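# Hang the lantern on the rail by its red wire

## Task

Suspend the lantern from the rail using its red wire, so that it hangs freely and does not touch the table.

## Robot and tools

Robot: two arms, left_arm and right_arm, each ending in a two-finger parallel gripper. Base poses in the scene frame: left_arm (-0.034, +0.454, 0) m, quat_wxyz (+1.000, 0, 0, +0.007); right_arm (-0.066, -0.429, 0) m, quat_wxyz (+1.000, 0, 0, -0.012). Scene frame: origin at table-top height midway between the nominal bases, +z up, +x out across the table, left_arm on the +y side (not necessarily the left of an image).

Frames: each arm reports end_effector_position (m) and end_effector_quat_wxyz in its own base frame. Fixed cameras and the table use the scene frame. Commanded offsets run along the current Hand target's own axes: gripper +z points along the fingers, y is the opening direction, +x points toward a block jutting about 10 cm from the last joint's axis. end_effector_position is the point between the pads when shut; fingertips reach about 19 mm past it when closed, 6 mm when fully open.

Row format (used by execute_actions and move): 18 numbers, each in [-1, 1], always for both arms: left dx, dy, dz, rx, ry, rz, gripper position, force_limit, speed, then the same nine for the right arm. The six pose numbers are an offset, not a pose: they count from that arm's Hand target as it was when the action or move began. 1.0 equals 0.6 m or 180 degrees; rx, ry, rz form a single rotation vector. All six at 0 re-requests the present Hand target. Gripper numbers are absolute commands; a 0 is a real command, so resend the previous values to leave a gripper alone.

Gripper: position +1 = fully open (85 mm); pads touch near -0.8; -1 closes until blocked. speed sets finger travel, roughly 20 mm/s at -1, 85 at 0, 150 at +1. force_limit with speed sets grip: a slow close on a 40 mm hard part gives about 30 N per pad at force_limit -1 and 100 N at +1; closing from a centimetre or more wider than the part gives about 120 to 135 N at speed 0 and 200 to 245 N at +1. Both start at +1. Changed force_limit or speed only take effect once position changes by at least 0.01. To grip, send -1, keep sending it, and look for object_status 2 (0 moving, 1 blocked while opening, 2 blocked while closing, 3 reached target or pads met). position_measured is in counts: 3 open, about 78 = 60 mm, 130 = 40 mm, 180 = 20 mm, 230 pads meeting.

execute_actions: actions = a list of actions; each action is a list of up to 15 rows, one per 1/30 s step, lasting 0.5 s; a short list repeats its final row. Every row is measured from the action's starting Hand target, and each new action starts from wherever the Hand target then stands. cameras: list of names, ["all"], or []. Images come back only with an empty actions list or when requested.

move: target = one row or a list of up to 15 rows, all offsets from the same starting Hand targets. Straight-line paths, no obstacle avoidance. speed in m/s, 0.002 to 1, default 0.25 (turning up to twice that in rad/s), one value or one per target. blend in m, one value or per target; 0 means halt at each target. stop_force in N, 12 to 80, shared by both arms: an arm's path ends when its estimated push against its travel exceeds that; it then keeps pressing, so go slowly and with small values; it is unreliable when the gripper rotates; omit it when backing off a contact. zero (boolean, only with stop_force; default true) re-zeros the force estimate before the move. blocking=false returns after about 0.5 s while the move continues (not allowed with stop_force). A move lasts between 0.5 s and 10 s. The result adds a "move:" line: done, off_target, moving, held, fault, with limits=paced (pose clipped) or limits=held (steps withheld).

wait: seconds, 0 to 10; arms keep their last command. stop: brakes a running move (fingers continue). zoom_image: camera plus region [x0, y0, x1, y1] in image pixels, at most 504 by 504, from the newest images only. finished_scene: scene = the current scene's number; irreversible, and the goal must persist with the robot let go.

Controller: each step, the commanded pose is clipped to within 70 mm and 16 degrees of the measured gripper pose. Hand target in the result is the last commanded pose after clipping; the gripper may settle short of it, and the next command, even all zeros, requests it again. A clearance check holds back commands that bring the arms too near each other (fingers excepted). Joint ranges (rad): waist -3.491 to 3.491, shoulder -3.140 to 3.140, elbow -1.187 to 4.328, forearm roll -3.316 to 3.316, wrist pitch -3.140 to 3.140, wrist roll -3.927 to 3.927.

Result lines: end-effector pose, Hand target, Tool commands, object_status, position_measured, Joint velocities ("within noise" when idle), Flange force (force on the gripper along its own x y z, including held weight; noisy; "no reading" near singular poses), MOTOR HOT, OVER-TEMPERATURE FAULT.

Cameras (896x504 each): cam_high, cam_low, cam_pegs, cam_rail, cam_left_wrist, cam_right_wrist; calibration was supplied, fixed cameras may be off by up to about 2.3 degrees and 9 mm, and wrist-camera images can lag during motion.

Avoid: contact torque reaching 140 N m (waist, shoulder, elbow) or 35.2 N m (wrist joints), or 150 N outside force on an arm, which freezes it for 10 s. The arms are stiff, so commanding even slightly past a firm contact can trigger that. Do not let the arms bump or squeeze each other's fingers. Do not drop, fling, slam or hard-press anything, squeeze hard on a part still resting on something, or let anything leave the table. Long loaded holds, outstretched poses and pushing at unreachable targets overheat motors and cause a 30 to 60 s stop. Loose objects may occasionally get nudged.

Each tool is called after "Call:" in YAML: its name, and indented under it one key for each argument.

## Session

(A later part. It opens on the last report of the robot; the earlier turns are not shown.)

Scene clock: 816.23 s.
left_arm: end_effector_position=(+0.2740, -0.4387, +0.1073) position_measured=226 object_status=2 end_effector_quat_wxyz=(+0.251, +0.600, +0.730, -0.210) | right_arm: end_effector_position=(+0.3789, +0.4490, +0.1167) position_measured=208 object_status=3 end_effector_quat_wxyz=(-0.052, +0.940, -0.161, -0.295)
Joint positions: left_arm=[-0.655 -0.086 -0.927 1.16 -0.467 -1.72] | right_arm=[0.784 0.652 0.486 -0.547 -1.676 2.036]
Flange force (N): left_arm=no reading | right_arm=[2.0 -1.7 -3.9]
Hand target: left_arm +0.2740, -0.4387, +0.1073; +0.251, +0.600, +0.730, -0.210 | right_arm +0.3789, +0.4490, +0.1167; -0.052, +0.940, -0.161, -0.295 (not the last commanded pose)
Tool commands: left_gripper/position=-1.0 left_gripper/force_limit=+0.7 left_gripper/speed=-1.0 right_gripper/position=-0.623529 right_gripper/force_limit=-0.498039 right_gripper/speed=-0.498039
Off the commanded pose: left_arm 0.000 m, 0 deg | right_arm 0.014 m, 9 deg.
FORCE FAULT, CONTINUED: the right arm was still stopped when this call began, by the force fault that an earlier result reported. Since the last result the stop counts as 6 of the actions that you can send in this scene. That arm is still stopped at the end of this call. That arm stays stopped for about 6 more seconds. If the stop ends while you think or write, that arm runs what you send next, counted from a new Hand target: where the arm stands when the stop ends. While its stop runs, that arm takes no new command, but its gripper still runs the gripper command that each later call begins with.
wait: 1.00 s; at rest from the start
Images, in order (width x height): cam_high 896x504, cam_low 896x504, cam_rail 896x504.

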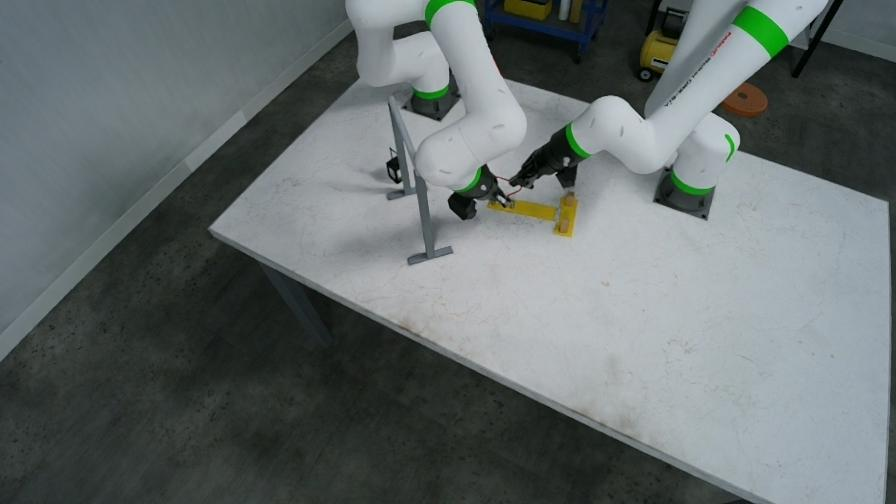

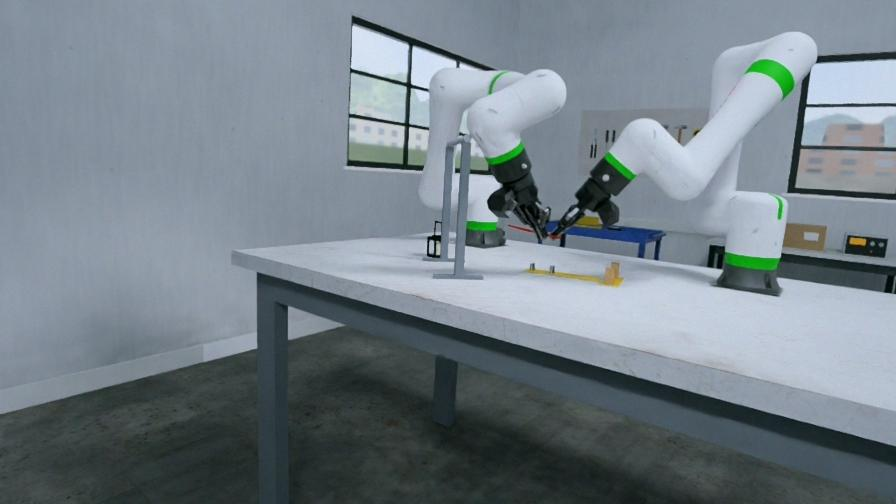

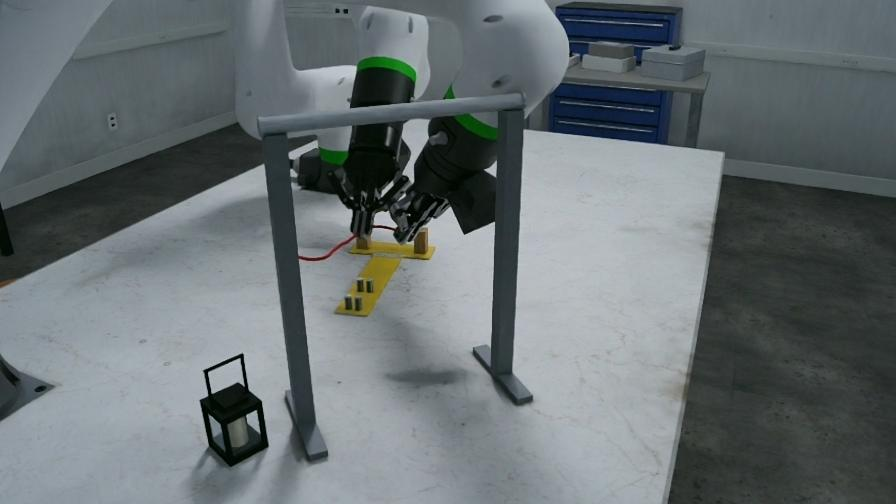

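Call:
wait:
  seconds: 6
  cameras: []

Call:
move:
  target:
    - [0,0,0,0,0,0,-1,0.7,-1,0,0,0,0,0,0,0,-0.5,-0.5]
    - [0,0,0,0,0,0,-1,0.7,-1,-0.0513,-0.0128,-0.0658,0,0,0,0,-0.5,-0.5]
  speed: 0.05
  cameras: ["cam_rail","cam_left_wrist","cam_high"]

Scene clock: 838.17 s.
left_arm: end_effector_position=(+0.2740, -0.4387, +0.1073) position_measured=226 object_status=2 end_effector_quat_wxyz=(+0.251, +0.600, +0.730, -0.210) | right_arm: end_effector_position=(+0.3789, +0.4490, +0.1167) position_measured=208 object_status=3 end_effector_quat_wxyz=(-0.052, +0.940, -0.161, -0.295)
Joint positions: left_arm=[-0.655 -0.086 -0.927 1.16 -0.467 -1.72] | right_arm=[0.784 0.652 0.486 -0.547 -1.676 2.036]
Flange force (N): left_arm=no reading | right_arm=[1.6 -1.6 -3.9]
Hand target: left_arm +0.2740, -0.4387, +0.1073; +0.251, +0.600, +0.730, -0.210 | right_arm +0.3789, +0.4490, +0.1167; -0.052, +0.940, -0.161, -0.295 (not the last commanded pose)
Tool commands: left_gripper/position=-1.0 left_gripper/force_limit=+0.7 left_gripper/speed=-1.0 right_gripper/position=-0.623529 right_gripper/force_limit=-0.498039 right_gripper/speed=-0.498039
Off the commanded pose: left_arm 0.000 m, 0 deg | right_arm 0.014 m, 9 deg.
FORCE FAULT, CONTINUED: the right arm's stop, for the force fault that an earlier result reported, is over. The rest of the stop counts as 13 of the actions that you can send in this scene. That arm's target is now where it stood when the stop ended, not its last command. That arm accepts commands again.
wait: 6.00 s; at rest from the start
No camera images: "cameras" was empty.

Scene clock: 840.30 s.
left_arm: end_effector_position=(+0.2740, -0.4387, +0.1073) position_measured=226 object_status=2 end_effector_quat_wxyz=(+0.251, +0.600, +0.730, -0.210) | right_arm: end_effector_position=(+0.3789, +0.4570, +0.1668) position_measured=129 object_status=3 end_effector_quat_wxyz=(-0.052, +0.940, -0.161, -0.295)
Joint positions: left_arm=[-0.655 -0.086 -0.927 1.16 -0.467 -1.72] | right_arm=[0.791 0.629 0.571 -0.557 -1.765 1.972]
Flange force (N): left_arm=no reading | right_arm=[2.1 1.4 -5.0]
Hand target: left_arm +0.2740, -0.4387, +0.1073; +0.251, +0.600, +0.730, -0.210 | right_arm +0.3789, +0.4570, +0.1667; -0.052, +0.940, -0.161, -0.295
Off the commanded pose: left_arm 0.000 m, 0 deg | right_arm 0.000 m, 0 deg.
move: done
camera_calibration:
cam_left_wrist: T_world_to_cam=[[0.977193, 0.212313, -0.0040884, -0.168336], [0.118671, -0.530028, 0.839635, -0.332874], [0.176098, -0.820971, -0.543135, -0.218188], [0, 0, 0, 1]] pos_world=[0.242422, -0.319819, 0.160299]
Images, in order (width x height): cam_high 896x504, cam_rail 896x504, cam_left_wrist 896x504.

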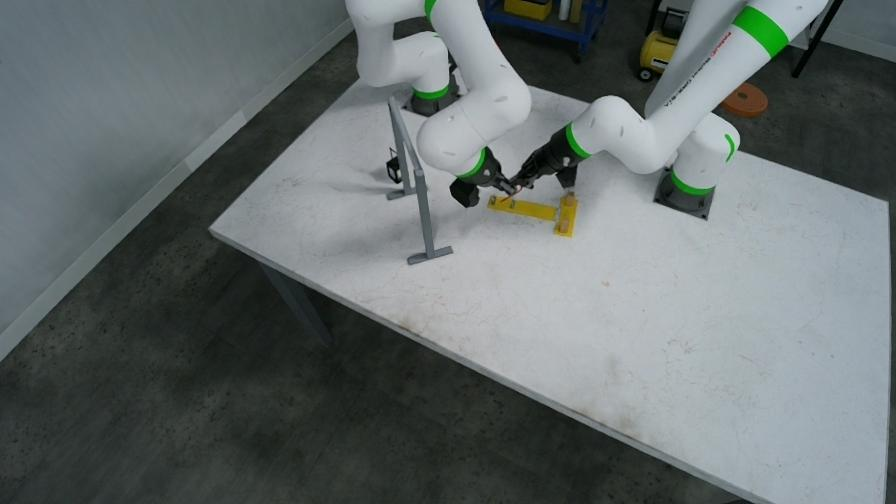

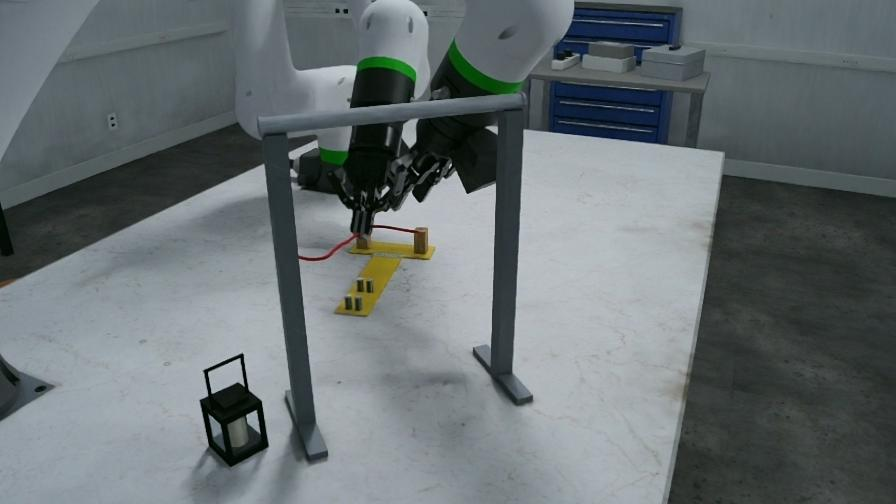

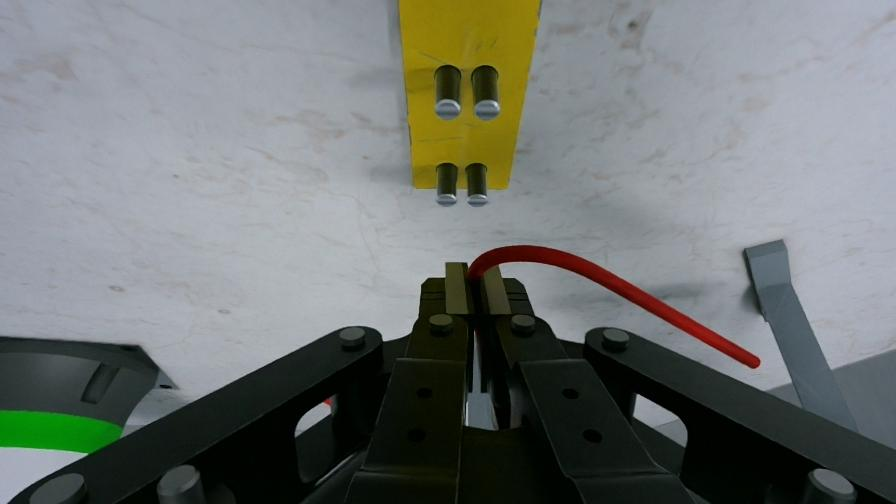

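Call:
move:
  target:
    - [0,0,0,0,0,0,-1,0.7,-1,-0.0762,0,-0.1092,0,0,0,0,-0.5,-0.5]
    - [0,0,0,0,0,0,-1,0.7,-1,-0.0467,0.0667,-0.1707,0,0.194,0,0,-0.5,-0.5]
  speed: 0.15
  cameras: []

Scene clock: 850.20 s.
left_arm: end_effector_position=(+0.2740, -0.4387, +0.1073) position_measured=226 object_status=2 end_effector_quat_wxyz=(+0.251, +0.600, +0.730, -0.210) | right_arm: end_effector_position=(+0.3990, +0.4071, +0.2666) position_measured=129 object_status=3 end_effector_quat_wxyz=(-0.002, +0.986, -0.169, +0.001)
Joint positions: left_arm=[-0.655 -0.086 -0.927 1.16 -0.467 -1.72] | right_arm=[1.026 0.307 0.314 0 -1.575 1.776]
Flange force (N): left_arm=no reading | right_arm=[5.1 0.3 -3.5]
Hand target: left_arm +0.2740, -0.4387, +0.1073; +0.251, +0.600, +0.730, -0.210 | right_arm +0.3990, +0.4071, +0.2666; -0.002, +0.986, -0.169, +0.001
Off the commanded pose: left_arm 0.000 m, 0 deg | right_arm 0.000 m, 0 deg.
move: done
No camera images: "cameras" was empty.

Call:
move:
  target:
    - [0,0,0,0,0,0,-1,0.7,-1,-0.04,0.02,0,0,0,0.444,-0.2,-0.5,-0.5]
    - [0,0,0,0,0,0,-1,0.7,-1,-0.08,0.06,0.05,0,0,0.889,-0.2,-0.5,-0.5]
    - [0,0,0,0,0,0,-1,0.7,-1,-0.109,0.0911,0.111,0,0,-0.678,-0.2,-0.5,-0.5]
  speed: 0.5
  blend: [0.01,0.01,0]
  cameras: ["cam_right_wrist","cam_pegs"]

Scene clock: 861.37 s.
left_arm: end_effector_position=(+0.2740, -0.4387, +0.1073) position_measured=226 object_status=2 end_effector_quat_wxyz=(+0.251, +0.600, +0.730, -0.210) | right_arm: end_effector_position=(+0.3192, +0.3776, +0.1998) position_measured=154 object_status=3 end_effector_quat_wxyz=(+0.000, +0.626, +0.780, +0.002)
Joint positions: left_arm=[-0.655 -0.086 -0.927 1.16 -0.467 -1.72] | right_arm=[1.135 0.13 -0.055 0 -1.382 -2.487]
Flange force (N): left_arm=no reading | right_arm=[-3.8 5.3 -3.2]
Hand target: left_arm +0.2740, -0.4387, +0.1073; +0.251, +0.600, +0.730, -0.210 | right_arm +0.3192, +0.3776, +0.1998; +0.000, +0.626, +0.780, +0.002
Off the commanded pose: left_arm 0.000 m, 0 deg | right_arm 0.000 m, 0 deg.
move: done
camera_calibration:
cam_right_wrist: T_world_to_cam=[[0.972679, 0.232069, 0.00624206, -0.396118], [0.215191, -0.911375, 0.35084, 0.218661], [0.0871079, -0.339911, -0.936415, 0.414631], [0, 0, 0, 1]] pos_world=[0.302124, 0.432146, 0.314024]
Images, in order (width x height): cam_pegs 896x504, cam_right_wrist 896x504.

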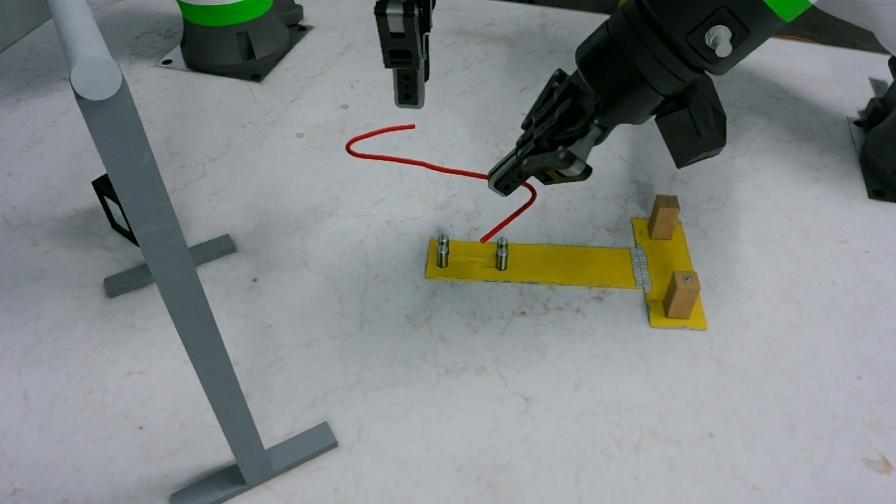

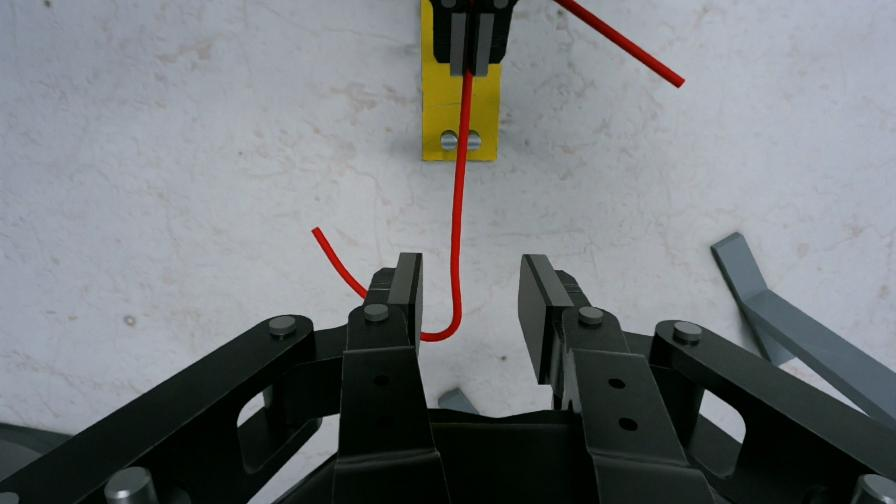

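Call:
move:
  target:
    - [0,0,0,0,0,0,-1,0.7,-1,0,-0.0015,0.1222,0,0,0,-0.2,-0.5,-0.5]
    - [0,0,0,0,0,0,-1,0.7,-1,0,-0.0015,0.1222,0,0,0,-1,0.3,-1]
  speed: 0.07
  cameras: ["cam_right_wrist","cam_pegs"]

Call:
zoom_image:
  camera: "cam_pegs"
  region: [330, 70, 580, 260]

Call:
wait:
  seconds: 0.3

Scene clock: 867.33 s.
left_arm: end_effector_position=(+0.2740, -0.4387, +0.1073) position_measured=226 object_status=2 end_effector_quat_wxyz=(+0.251, +0.600, +0.730, -0.210) | right_arm: end_effector_position=(+0.3184, +0.3776, +0.1265) position_measured=226 object_status=0 end_effector_quat_wxyz=(+0.000, +0.626, +0.780, +0.002)
Joint positions: left_arm=[-0.655 -0.086 -0.927 1.16 -0.467 -1.72] | right_arm=[1.137 0.177 -0.178 0 -1.212 -2.489]
Flange force (N): left_arm=no reading | right_arm=[-5.1 4.0 -4.1]
Hand target: left_arm +0.2740, -0.4387, +0.1073; +0.251, +0.600, +0.730, -0.210 | right_arm +0.3184, +0.3776, +0.1265; +0.000, +0.626, +0.780, +0.002
Off the commanded pose: left_arm 0.000 m, 0 deg | right_arm 0.000 m, 0 deg.
move: done
camera_calibration:
cam_right_wrist: T_world_to_cam=[[0.972679, 0.232069, 0.00624206, -0.394882], [0.215191, -0.911375, 0.35084, 0.24455], [0.0871079, -0.339911, -0.936415, 0.346061], [0, 0, 0, 1]] pos_world=[0.301324, 0.432146, 0.240724]
Images, in order (width x height): cam_pegs 896x504, cam_right_wrist 896x504.

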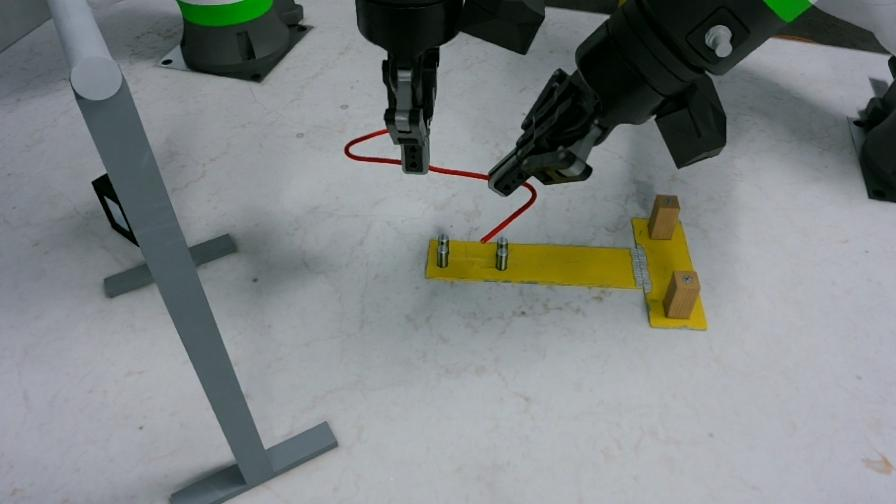

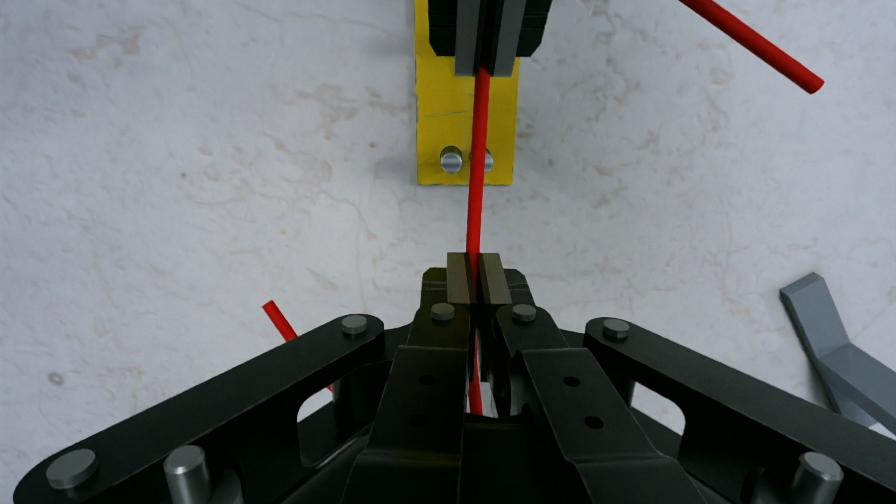

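Scaled by 2.016.

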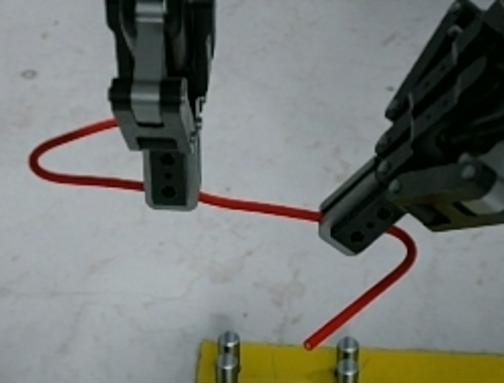

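Scene clock: 867.63 s.
left_arm: end_effector_position=(+0.2740, -0.4387, +0.1073) position_measured=226 object_status=2 end_effector_quat_wxyz=(+0.251, +0.600, +0.730, -0.210) | right_arm: end_effector_position=(+0.3184, +0.3776, +0.1265) position_measured=226 object_status=2 end_effector_quat_wxyz=(+0.000, +0.626, +0.780, +0.002)
Joint positions: left_arm=[-0.655 -0.086 -0.927 1.16 -0.467 -1.72] | right_arm=[1.137 0.177 -0.178 0 -1.212 -2.489]
Flange force (N): left_arm=no reading | right_arm=[-6.1 3.2 -3.3]
Hand target: left_arm +0.2740, -0.4387, +0.1073; +0.251, +0.600, +0.730, -0.210 | right_arm +0.3184, +0.3776, +0.1265; +0.000, +0.626, +0.780, +0.002
Tool commands: left_gripper/position=-1.0 left_gripper/force_limit=+0.7 left_gripper/speed=-1.0 right_gripper/position=-1.0 right_gripper/force_limit=+0.3 right_gripper/speed=-1.0
Off the commanded pose: left_arm 0.000 m, 0 deg | right_arm 0.000 m, 0 deg.
wait: 0.30 s; at rest by 0.17 s

Call:
move:
  target:
    - [0,0,0,0,0,0,-0.5,0,-0.8,0,0,0,0,0,0,-1,0.3,-1]
    - [0,0,-0.13,0,0,0,-0.5,0,-0.8,0,0,0,0,0,0,-1,0.3,-1]
    - [0.2,0.05,-0.3,0,0,0,-0.5,0,-0.8,0,0,-0.1,0,0,0,-1,0.3,-1]
  speed: [0.1,0.1,0.25]
  cameras: ["all"]

Scene clock: 873.33 s.
left_arm: end_effector_position=(+0.2643, -0.2310, +0.1741) position_measured=192 object_status=3 end_effector_quat_wxyz=(+0.251, +0.600, +0.730, -0.210) | right_arm: end_effector_position=(+0.3184, +0.3774, +0.1865) position_measured=226 object_status=2 end_effector_quat_wxyz=(+0.000, +0.626, +0.780, +0.002)
Joint positions: left_arm=[0.263 -0.544 -1.007 0.706 -1.258 -1.916] | right_arm=[1.137 0.135 -0.081 0.001 -1.351 -2.489]
Flange force (N): left_arm=[4.0 -1.6 -2.9] | right_arm=[-3.5 5.5 -3.1]
Hand target: left_arm +0.2643, -0.2310, +0.1741; +0.251, +0.600, +0.730, -0.210 | right_arm +0.3183, +0.3774, +0.1865; +0.000, +0.626, +0.780, +0.002
Off the commanded pose: left_arm 0.000 m, 0 deg | right_arm 0.000 m, 0 deg.
move: done
camera_calibration:
cam_left_wrist: T_world_to_cam=[[0.977211, 0.212231, -0.00413979, -0.202683], [0.118671, -0.530038, 0.839629, -0.277724], [0.176001, -0.820986, -0.543144, -0.00965967], [0, 0, 0, 1]] pos_world=[0.232722, -0.112119, 0.227099]
cam_right_wrist: T_world_to_cam=[[0.972671, 0.232102, 0.00633306, -0.395176], [0.21519, -0.911368, 0.35086, 0.223421], [0.0872072, -0.339908, -0.936407, 0.402188], [0, 0, 0, 1]] pos_world=[0.301224, 0.432047, 0.300725]

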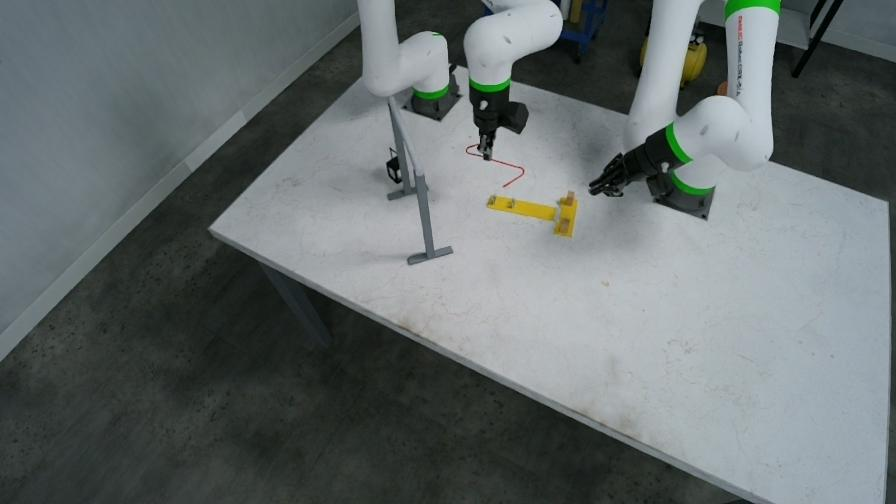

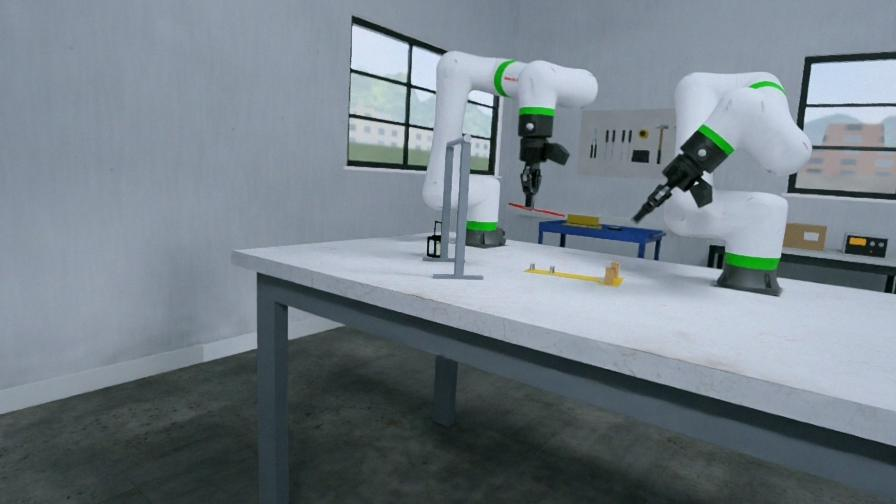

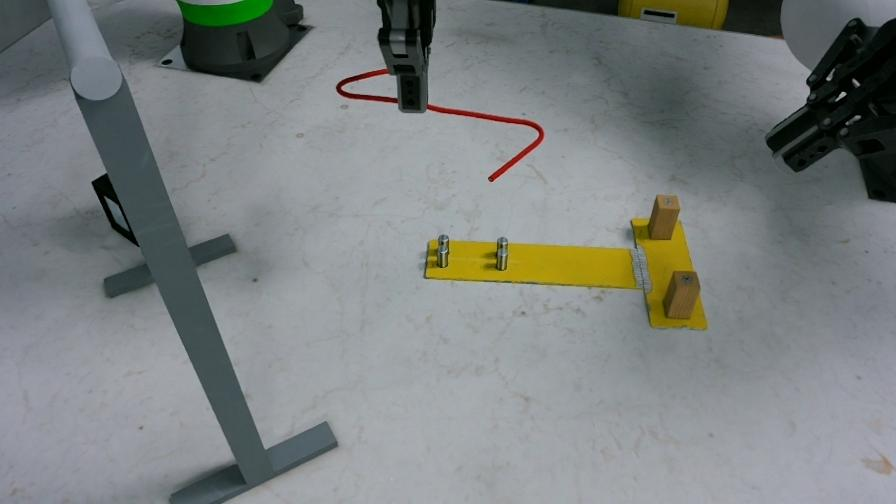

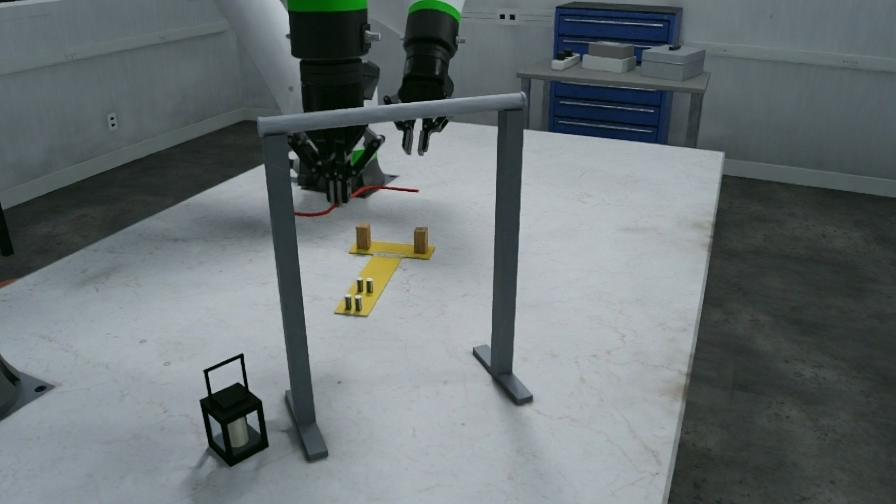

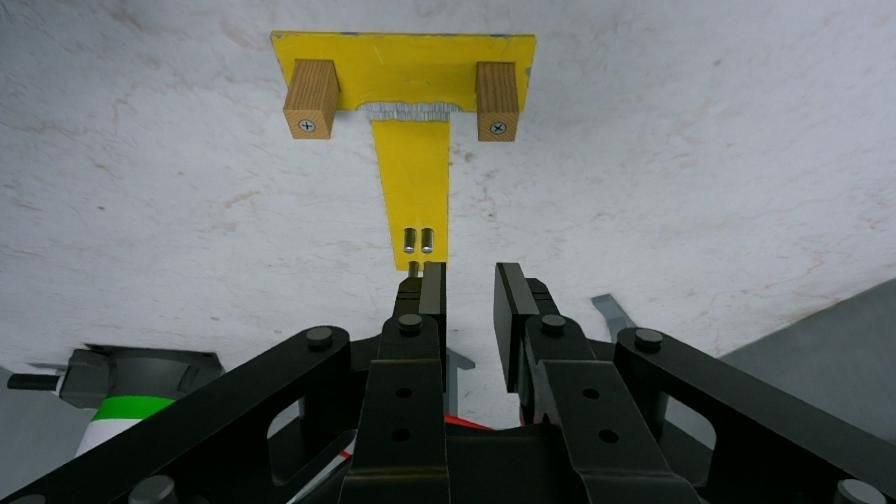

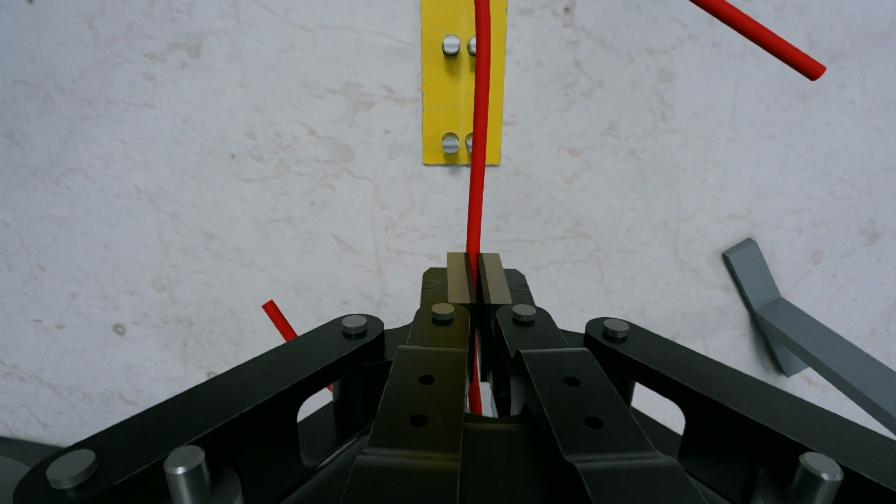

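Call:
move:
  target:
    - [0,0,0,0,0,0,-0.5,0,-0.8,0,0,-0.2392,0,0,-0.2778,-1,0.3,-1]
    - [0,0,0,0,0,0,-0.5,0,-0.8,-0.2005,-0.1948,-0.2392,0,0,-0.5556,-1,0.3,-1]
    - [0,0,0,0,0,0,-0.5,0,-0.8,-0.4883,-0.1155,-0.1892,0,0,-0.7717,-1,0.3,-1]
  speed: 0.25
  blend: [0.03,0.03,0]
  cameras: ["all"]

Scene clock: 937.87 s.
left_arm: end_effector_position=(+0.2643, -0.2310, +0.1741) position_measured=192 object_status=3 end_effector_quat_wxyz=(+0.251, +0.600, +0.730, -0.210) | right_arm: end_effector_position=(+0.3142, +0.0761, +0.2991) position_measured=226 object_status=2 end_effector_quat_wxyz=(+0.002, -0.511, +0.860, +0.001)
Joint positions: left_arm=[0.263 -0.544 -1.007 0.706 -1.258 -1.916] | right_arm=[0.65 -0.331 -0.24 -0.001 -1.658 0.422]
Flange force (N): left_arm=[2.1 -1.4 -1.6] | right_arm=[3.7 -9.4 -3.5]
Hand target: left_arm +0.2643, -0.2310, +0.1741; +0.251, +0.600, +0.730, -0.210 | right_arm +0.3141, +0.0760, +0.2991; +0.001, -0.511, +0.860, +0.001
Off the commanded pose: left_arm 0.000 m, 0 deg | right_arm 0.000 m, 0 deg.
move: done
camera_calibration:
cam_left_wrist: T_world_to_cam=[[0.977193, 0.212313, -0.0040884, -0.202681], [0.118671, -0.530028, 0.839635, -0.277724], [0.176098, -0.820971, -0.543135, -0.00968273], [0, 0, 0, 1]] pos_world=[0.232722, -0.112119, 0.227099]
cam_right_wrist: T_world_to_cam=[[-0.885616, 0.464404, 0.00346063, 0.245093], [0.435003, 0.826893, 0.356399, -0.292816], [0.162652, 0.317138, -0.934328, 0.331275], [0, 0, 0, 1]] pos_world=[0.290552, 0.0232457, 0.41303]

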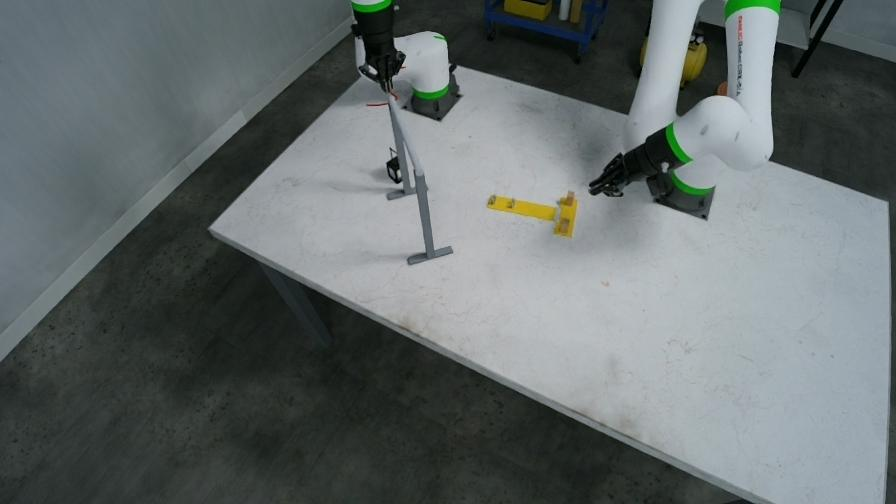

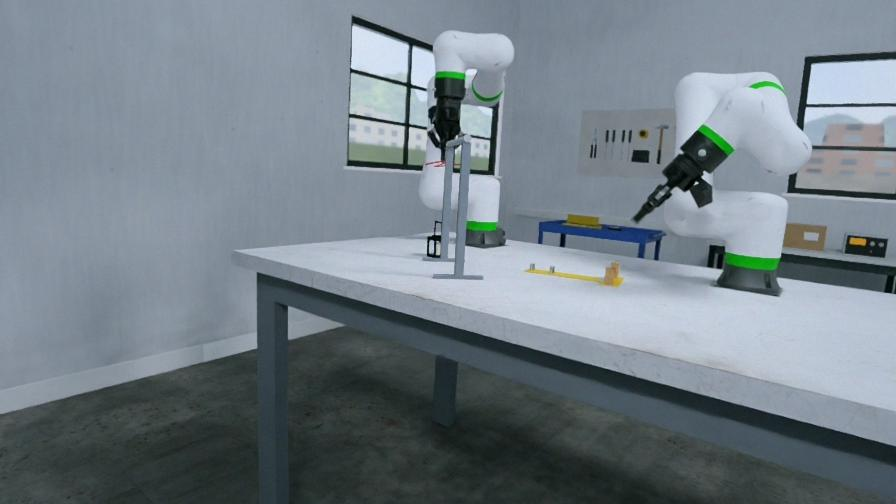

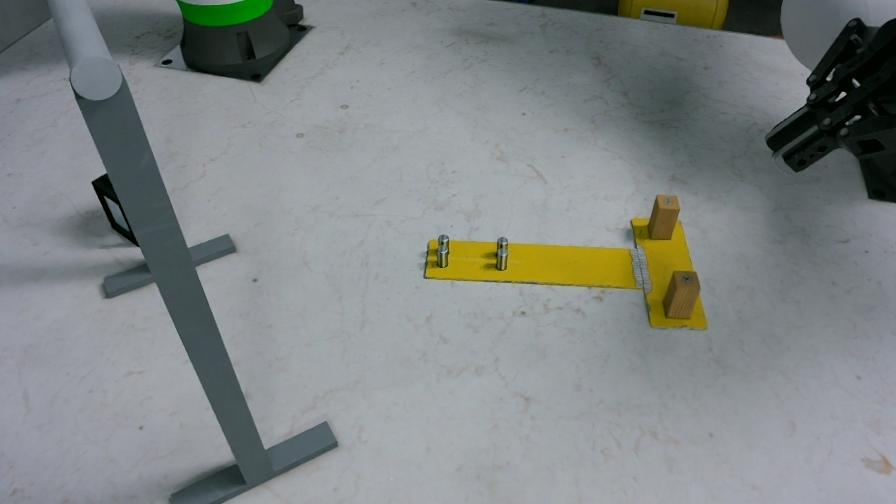

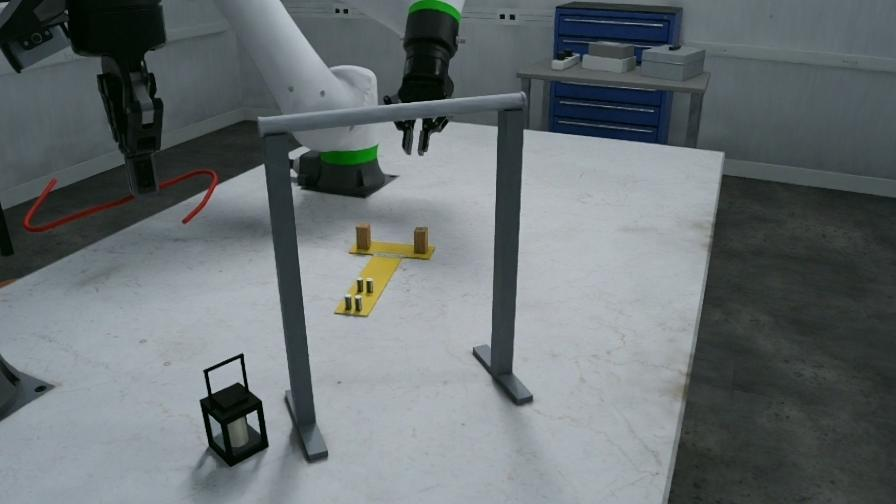

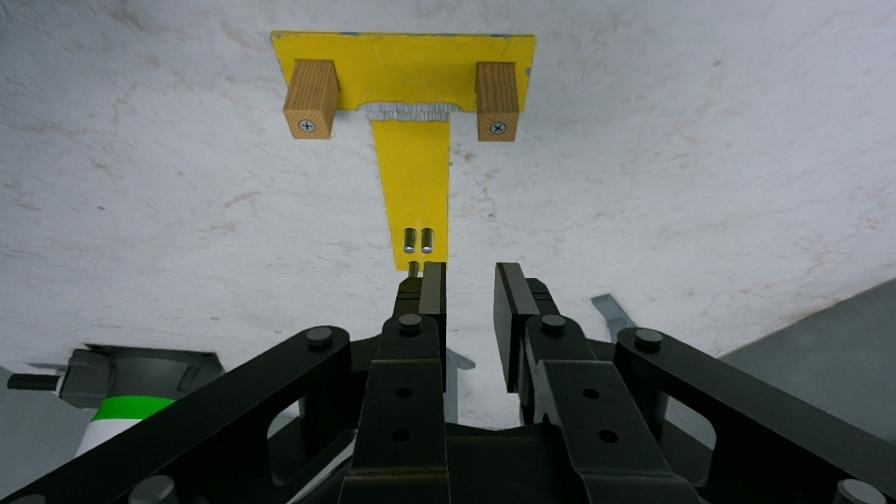

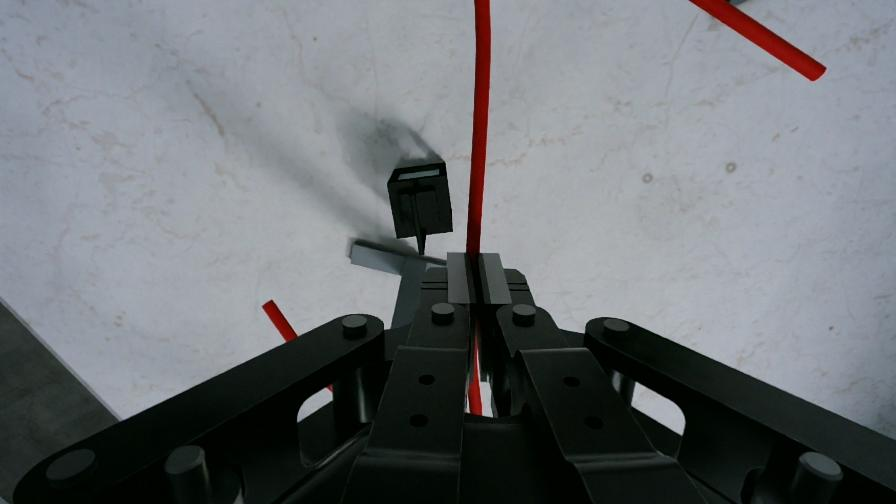

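Call:
zoom_image:
  camera: "cam_right_wrist"
  region: [370, 140, 490, 280]

Call:
zoom_image:
  camera: "cam_rail"
  region: [0, 130, 300, 300]

Call:
zoom_image:
  camera: "cam_high"
  region: [330, 40, 450, 130]

Scaled by 3.600.

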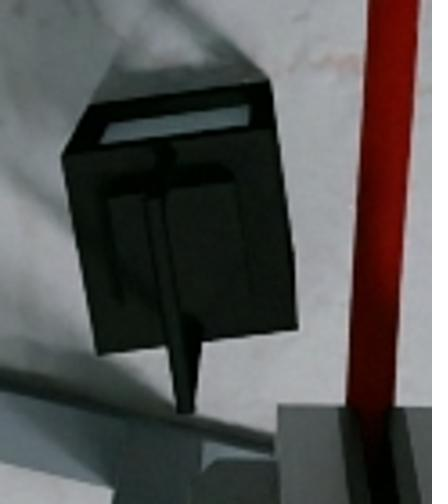

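Scaled by 1.680.

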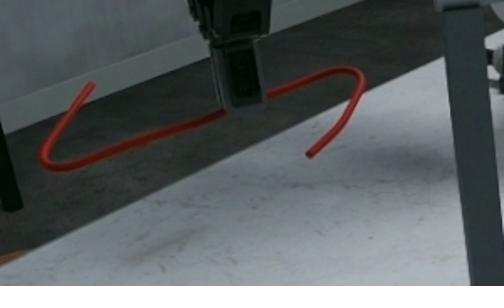

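Scaled by 4.200.

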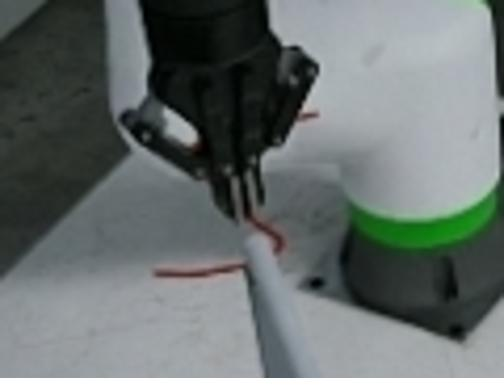

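Call:
move:
  target:
    - [0,0,0,0,0,0,-0.5,0,-0.8,0.0785,-0.0162,-0.05,0,-0.25,0,-1,0.3,-1]
    - [0,0,0,0,0,0,-0.5,0,-0.8,0.0785,-0.0162,-0.05,0.0959,-0.4934,-0.0959,-1,0.3,-1]
  speed: 0.3
  blend: [0.02,0]
  cameras: ["cam_rail","cam_high","cam_right_wrist"]

Scene clock: 968.20 s.
left_arm: end_effector_position=(+0.2643, -0.2310, +0.1741) position_measured=192 object_status=3 end_effector_quat_wxyz=(+0.251, +0.600, +0.730, -0.210) | right_arm: end_effector_position=(+0.3001, +0.0300, +0.3290) position_measured=226 object_status=2 end_effector_quat_wxyz=(+0.667, -0.470, +0.527, +0.239)
Joint positions: left_arm=[0.263 -0.544 -1.007 0.706 -1.258 -1.916] | right_arm=[-0.95 -0.196 -0.521 -1.421 -1.999 2.312]
Flange force (N): left_arm=[2.5 -1.1 -1.7] | right_arm=[-3.9 3.1 -8.1]
Hand target: left_arm +0.2643, -0.2310, +0.1741; +0.251, +0.600, +0.730, -0.210 | right_arm +0.3001, +0.0299, +0.3290; +0.667, -0.470, +0.527, +0.239
Off the commanded pose: left_arm 0.000 m, 0 deg | right_arm 0.000 m, 0 deg.
move: done
camera_calibration:
cam_right_wrist: T_world_to_cam=[[-0.81044, 0.438171, -0.388836, 0.361268], [-0.488698, -0.139659, 0.861202, -0.119079], [0.32305, 0.887976, 0.327319, -0.104223], [0, 0, 0, 1]] pos_world=[0.268261, -0.0823802, 0.277138]
Images, in order (width x height): cam_high 896x504, cam_rail 896x504, cam_right_wrist 896x504.

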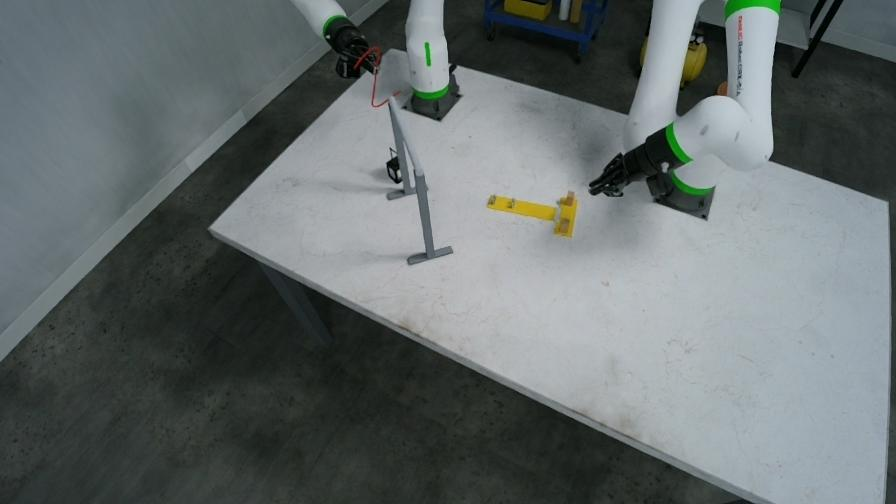

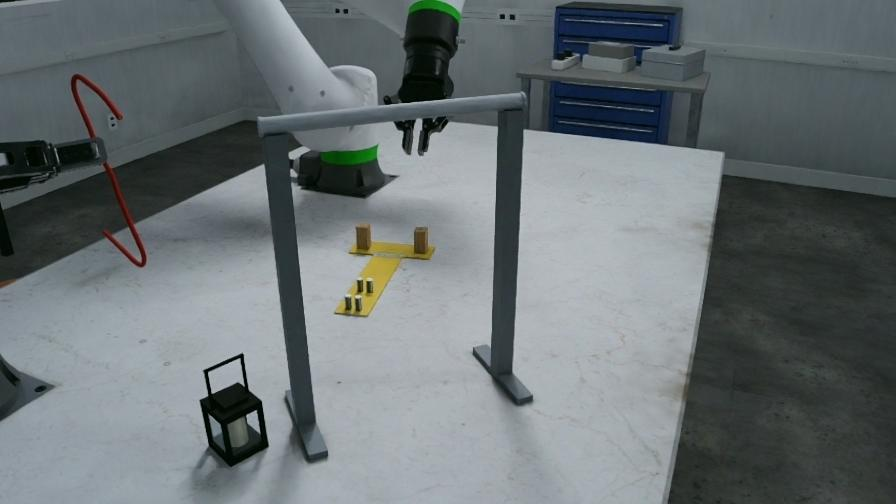

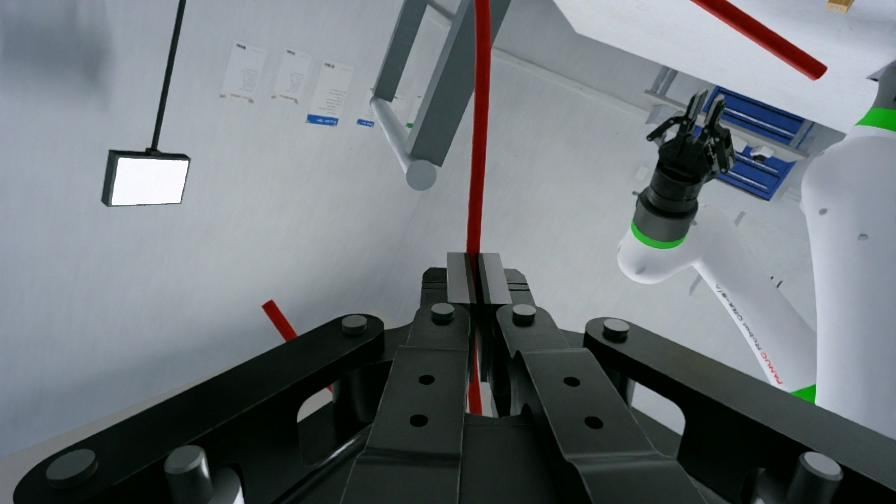

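Call:
zoom_image:
  camera: "cam_rail"
  region: [40, 60, 180, 290]

Scaled by 2.191.

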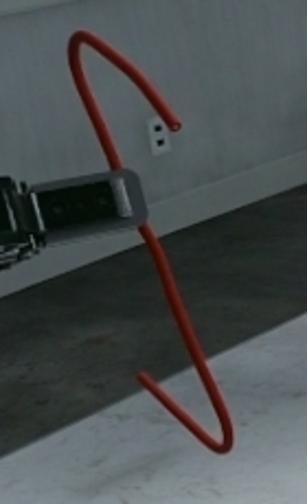

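Call:
move:
  target:
    - [0,0,0,0,0,0,-0.5,0,-0.8,0,0,0,-0.048,0.2467,0.048,-1,0.3,-1]
    - [0,0,0,0,0,0,-0.5,0,-0.8,0,0,0,-0.0959,0.4934,0.0959,-1,0.3,-1]
  speed: 0.35
  blend: [0.02,0]
  cameras: []

Scene clock: 1025.40 s.
left_arm: end_effector_position=(+0.2643, -0.2310, +0.1741) position_measured=192 object_status=3 end_effector_quat_wxyz=(+0.251, +0.600, +0.730, -0.210) | right_arm: end_effector_position=(+0.3001, +0.0299, +0.3290) position_measured=226 object_status=2 end_effector_quat_wxyz=(+0.002, -0.511, +0.860, +0.001)
Joint positions: left_arm=[0.263 -0.544 -1.007 0.706 -1.258 -1.916] | right_arm=[0.543 -0.38 -0.202 -0.002 -1.745 0.529]
Flange force (N): left_arm=[2.6 -1.2 -1.5] | right_arm=[5.5 -9.0 -3.1]
Hand target: left_arm +0.2643, -0.2310, +0.1741; +0.251, +0.600, +0.730, -0.210 | right_arm +0.3001, +0.0299, +0.3290; +0.001, -0.511, +0.860, +0.001
Off the commanded pose: left_arm 0.000 m, 0 deg | right_arm 0.000 m, 0 deg.
move: done
No camera images: "cameras" was empty.


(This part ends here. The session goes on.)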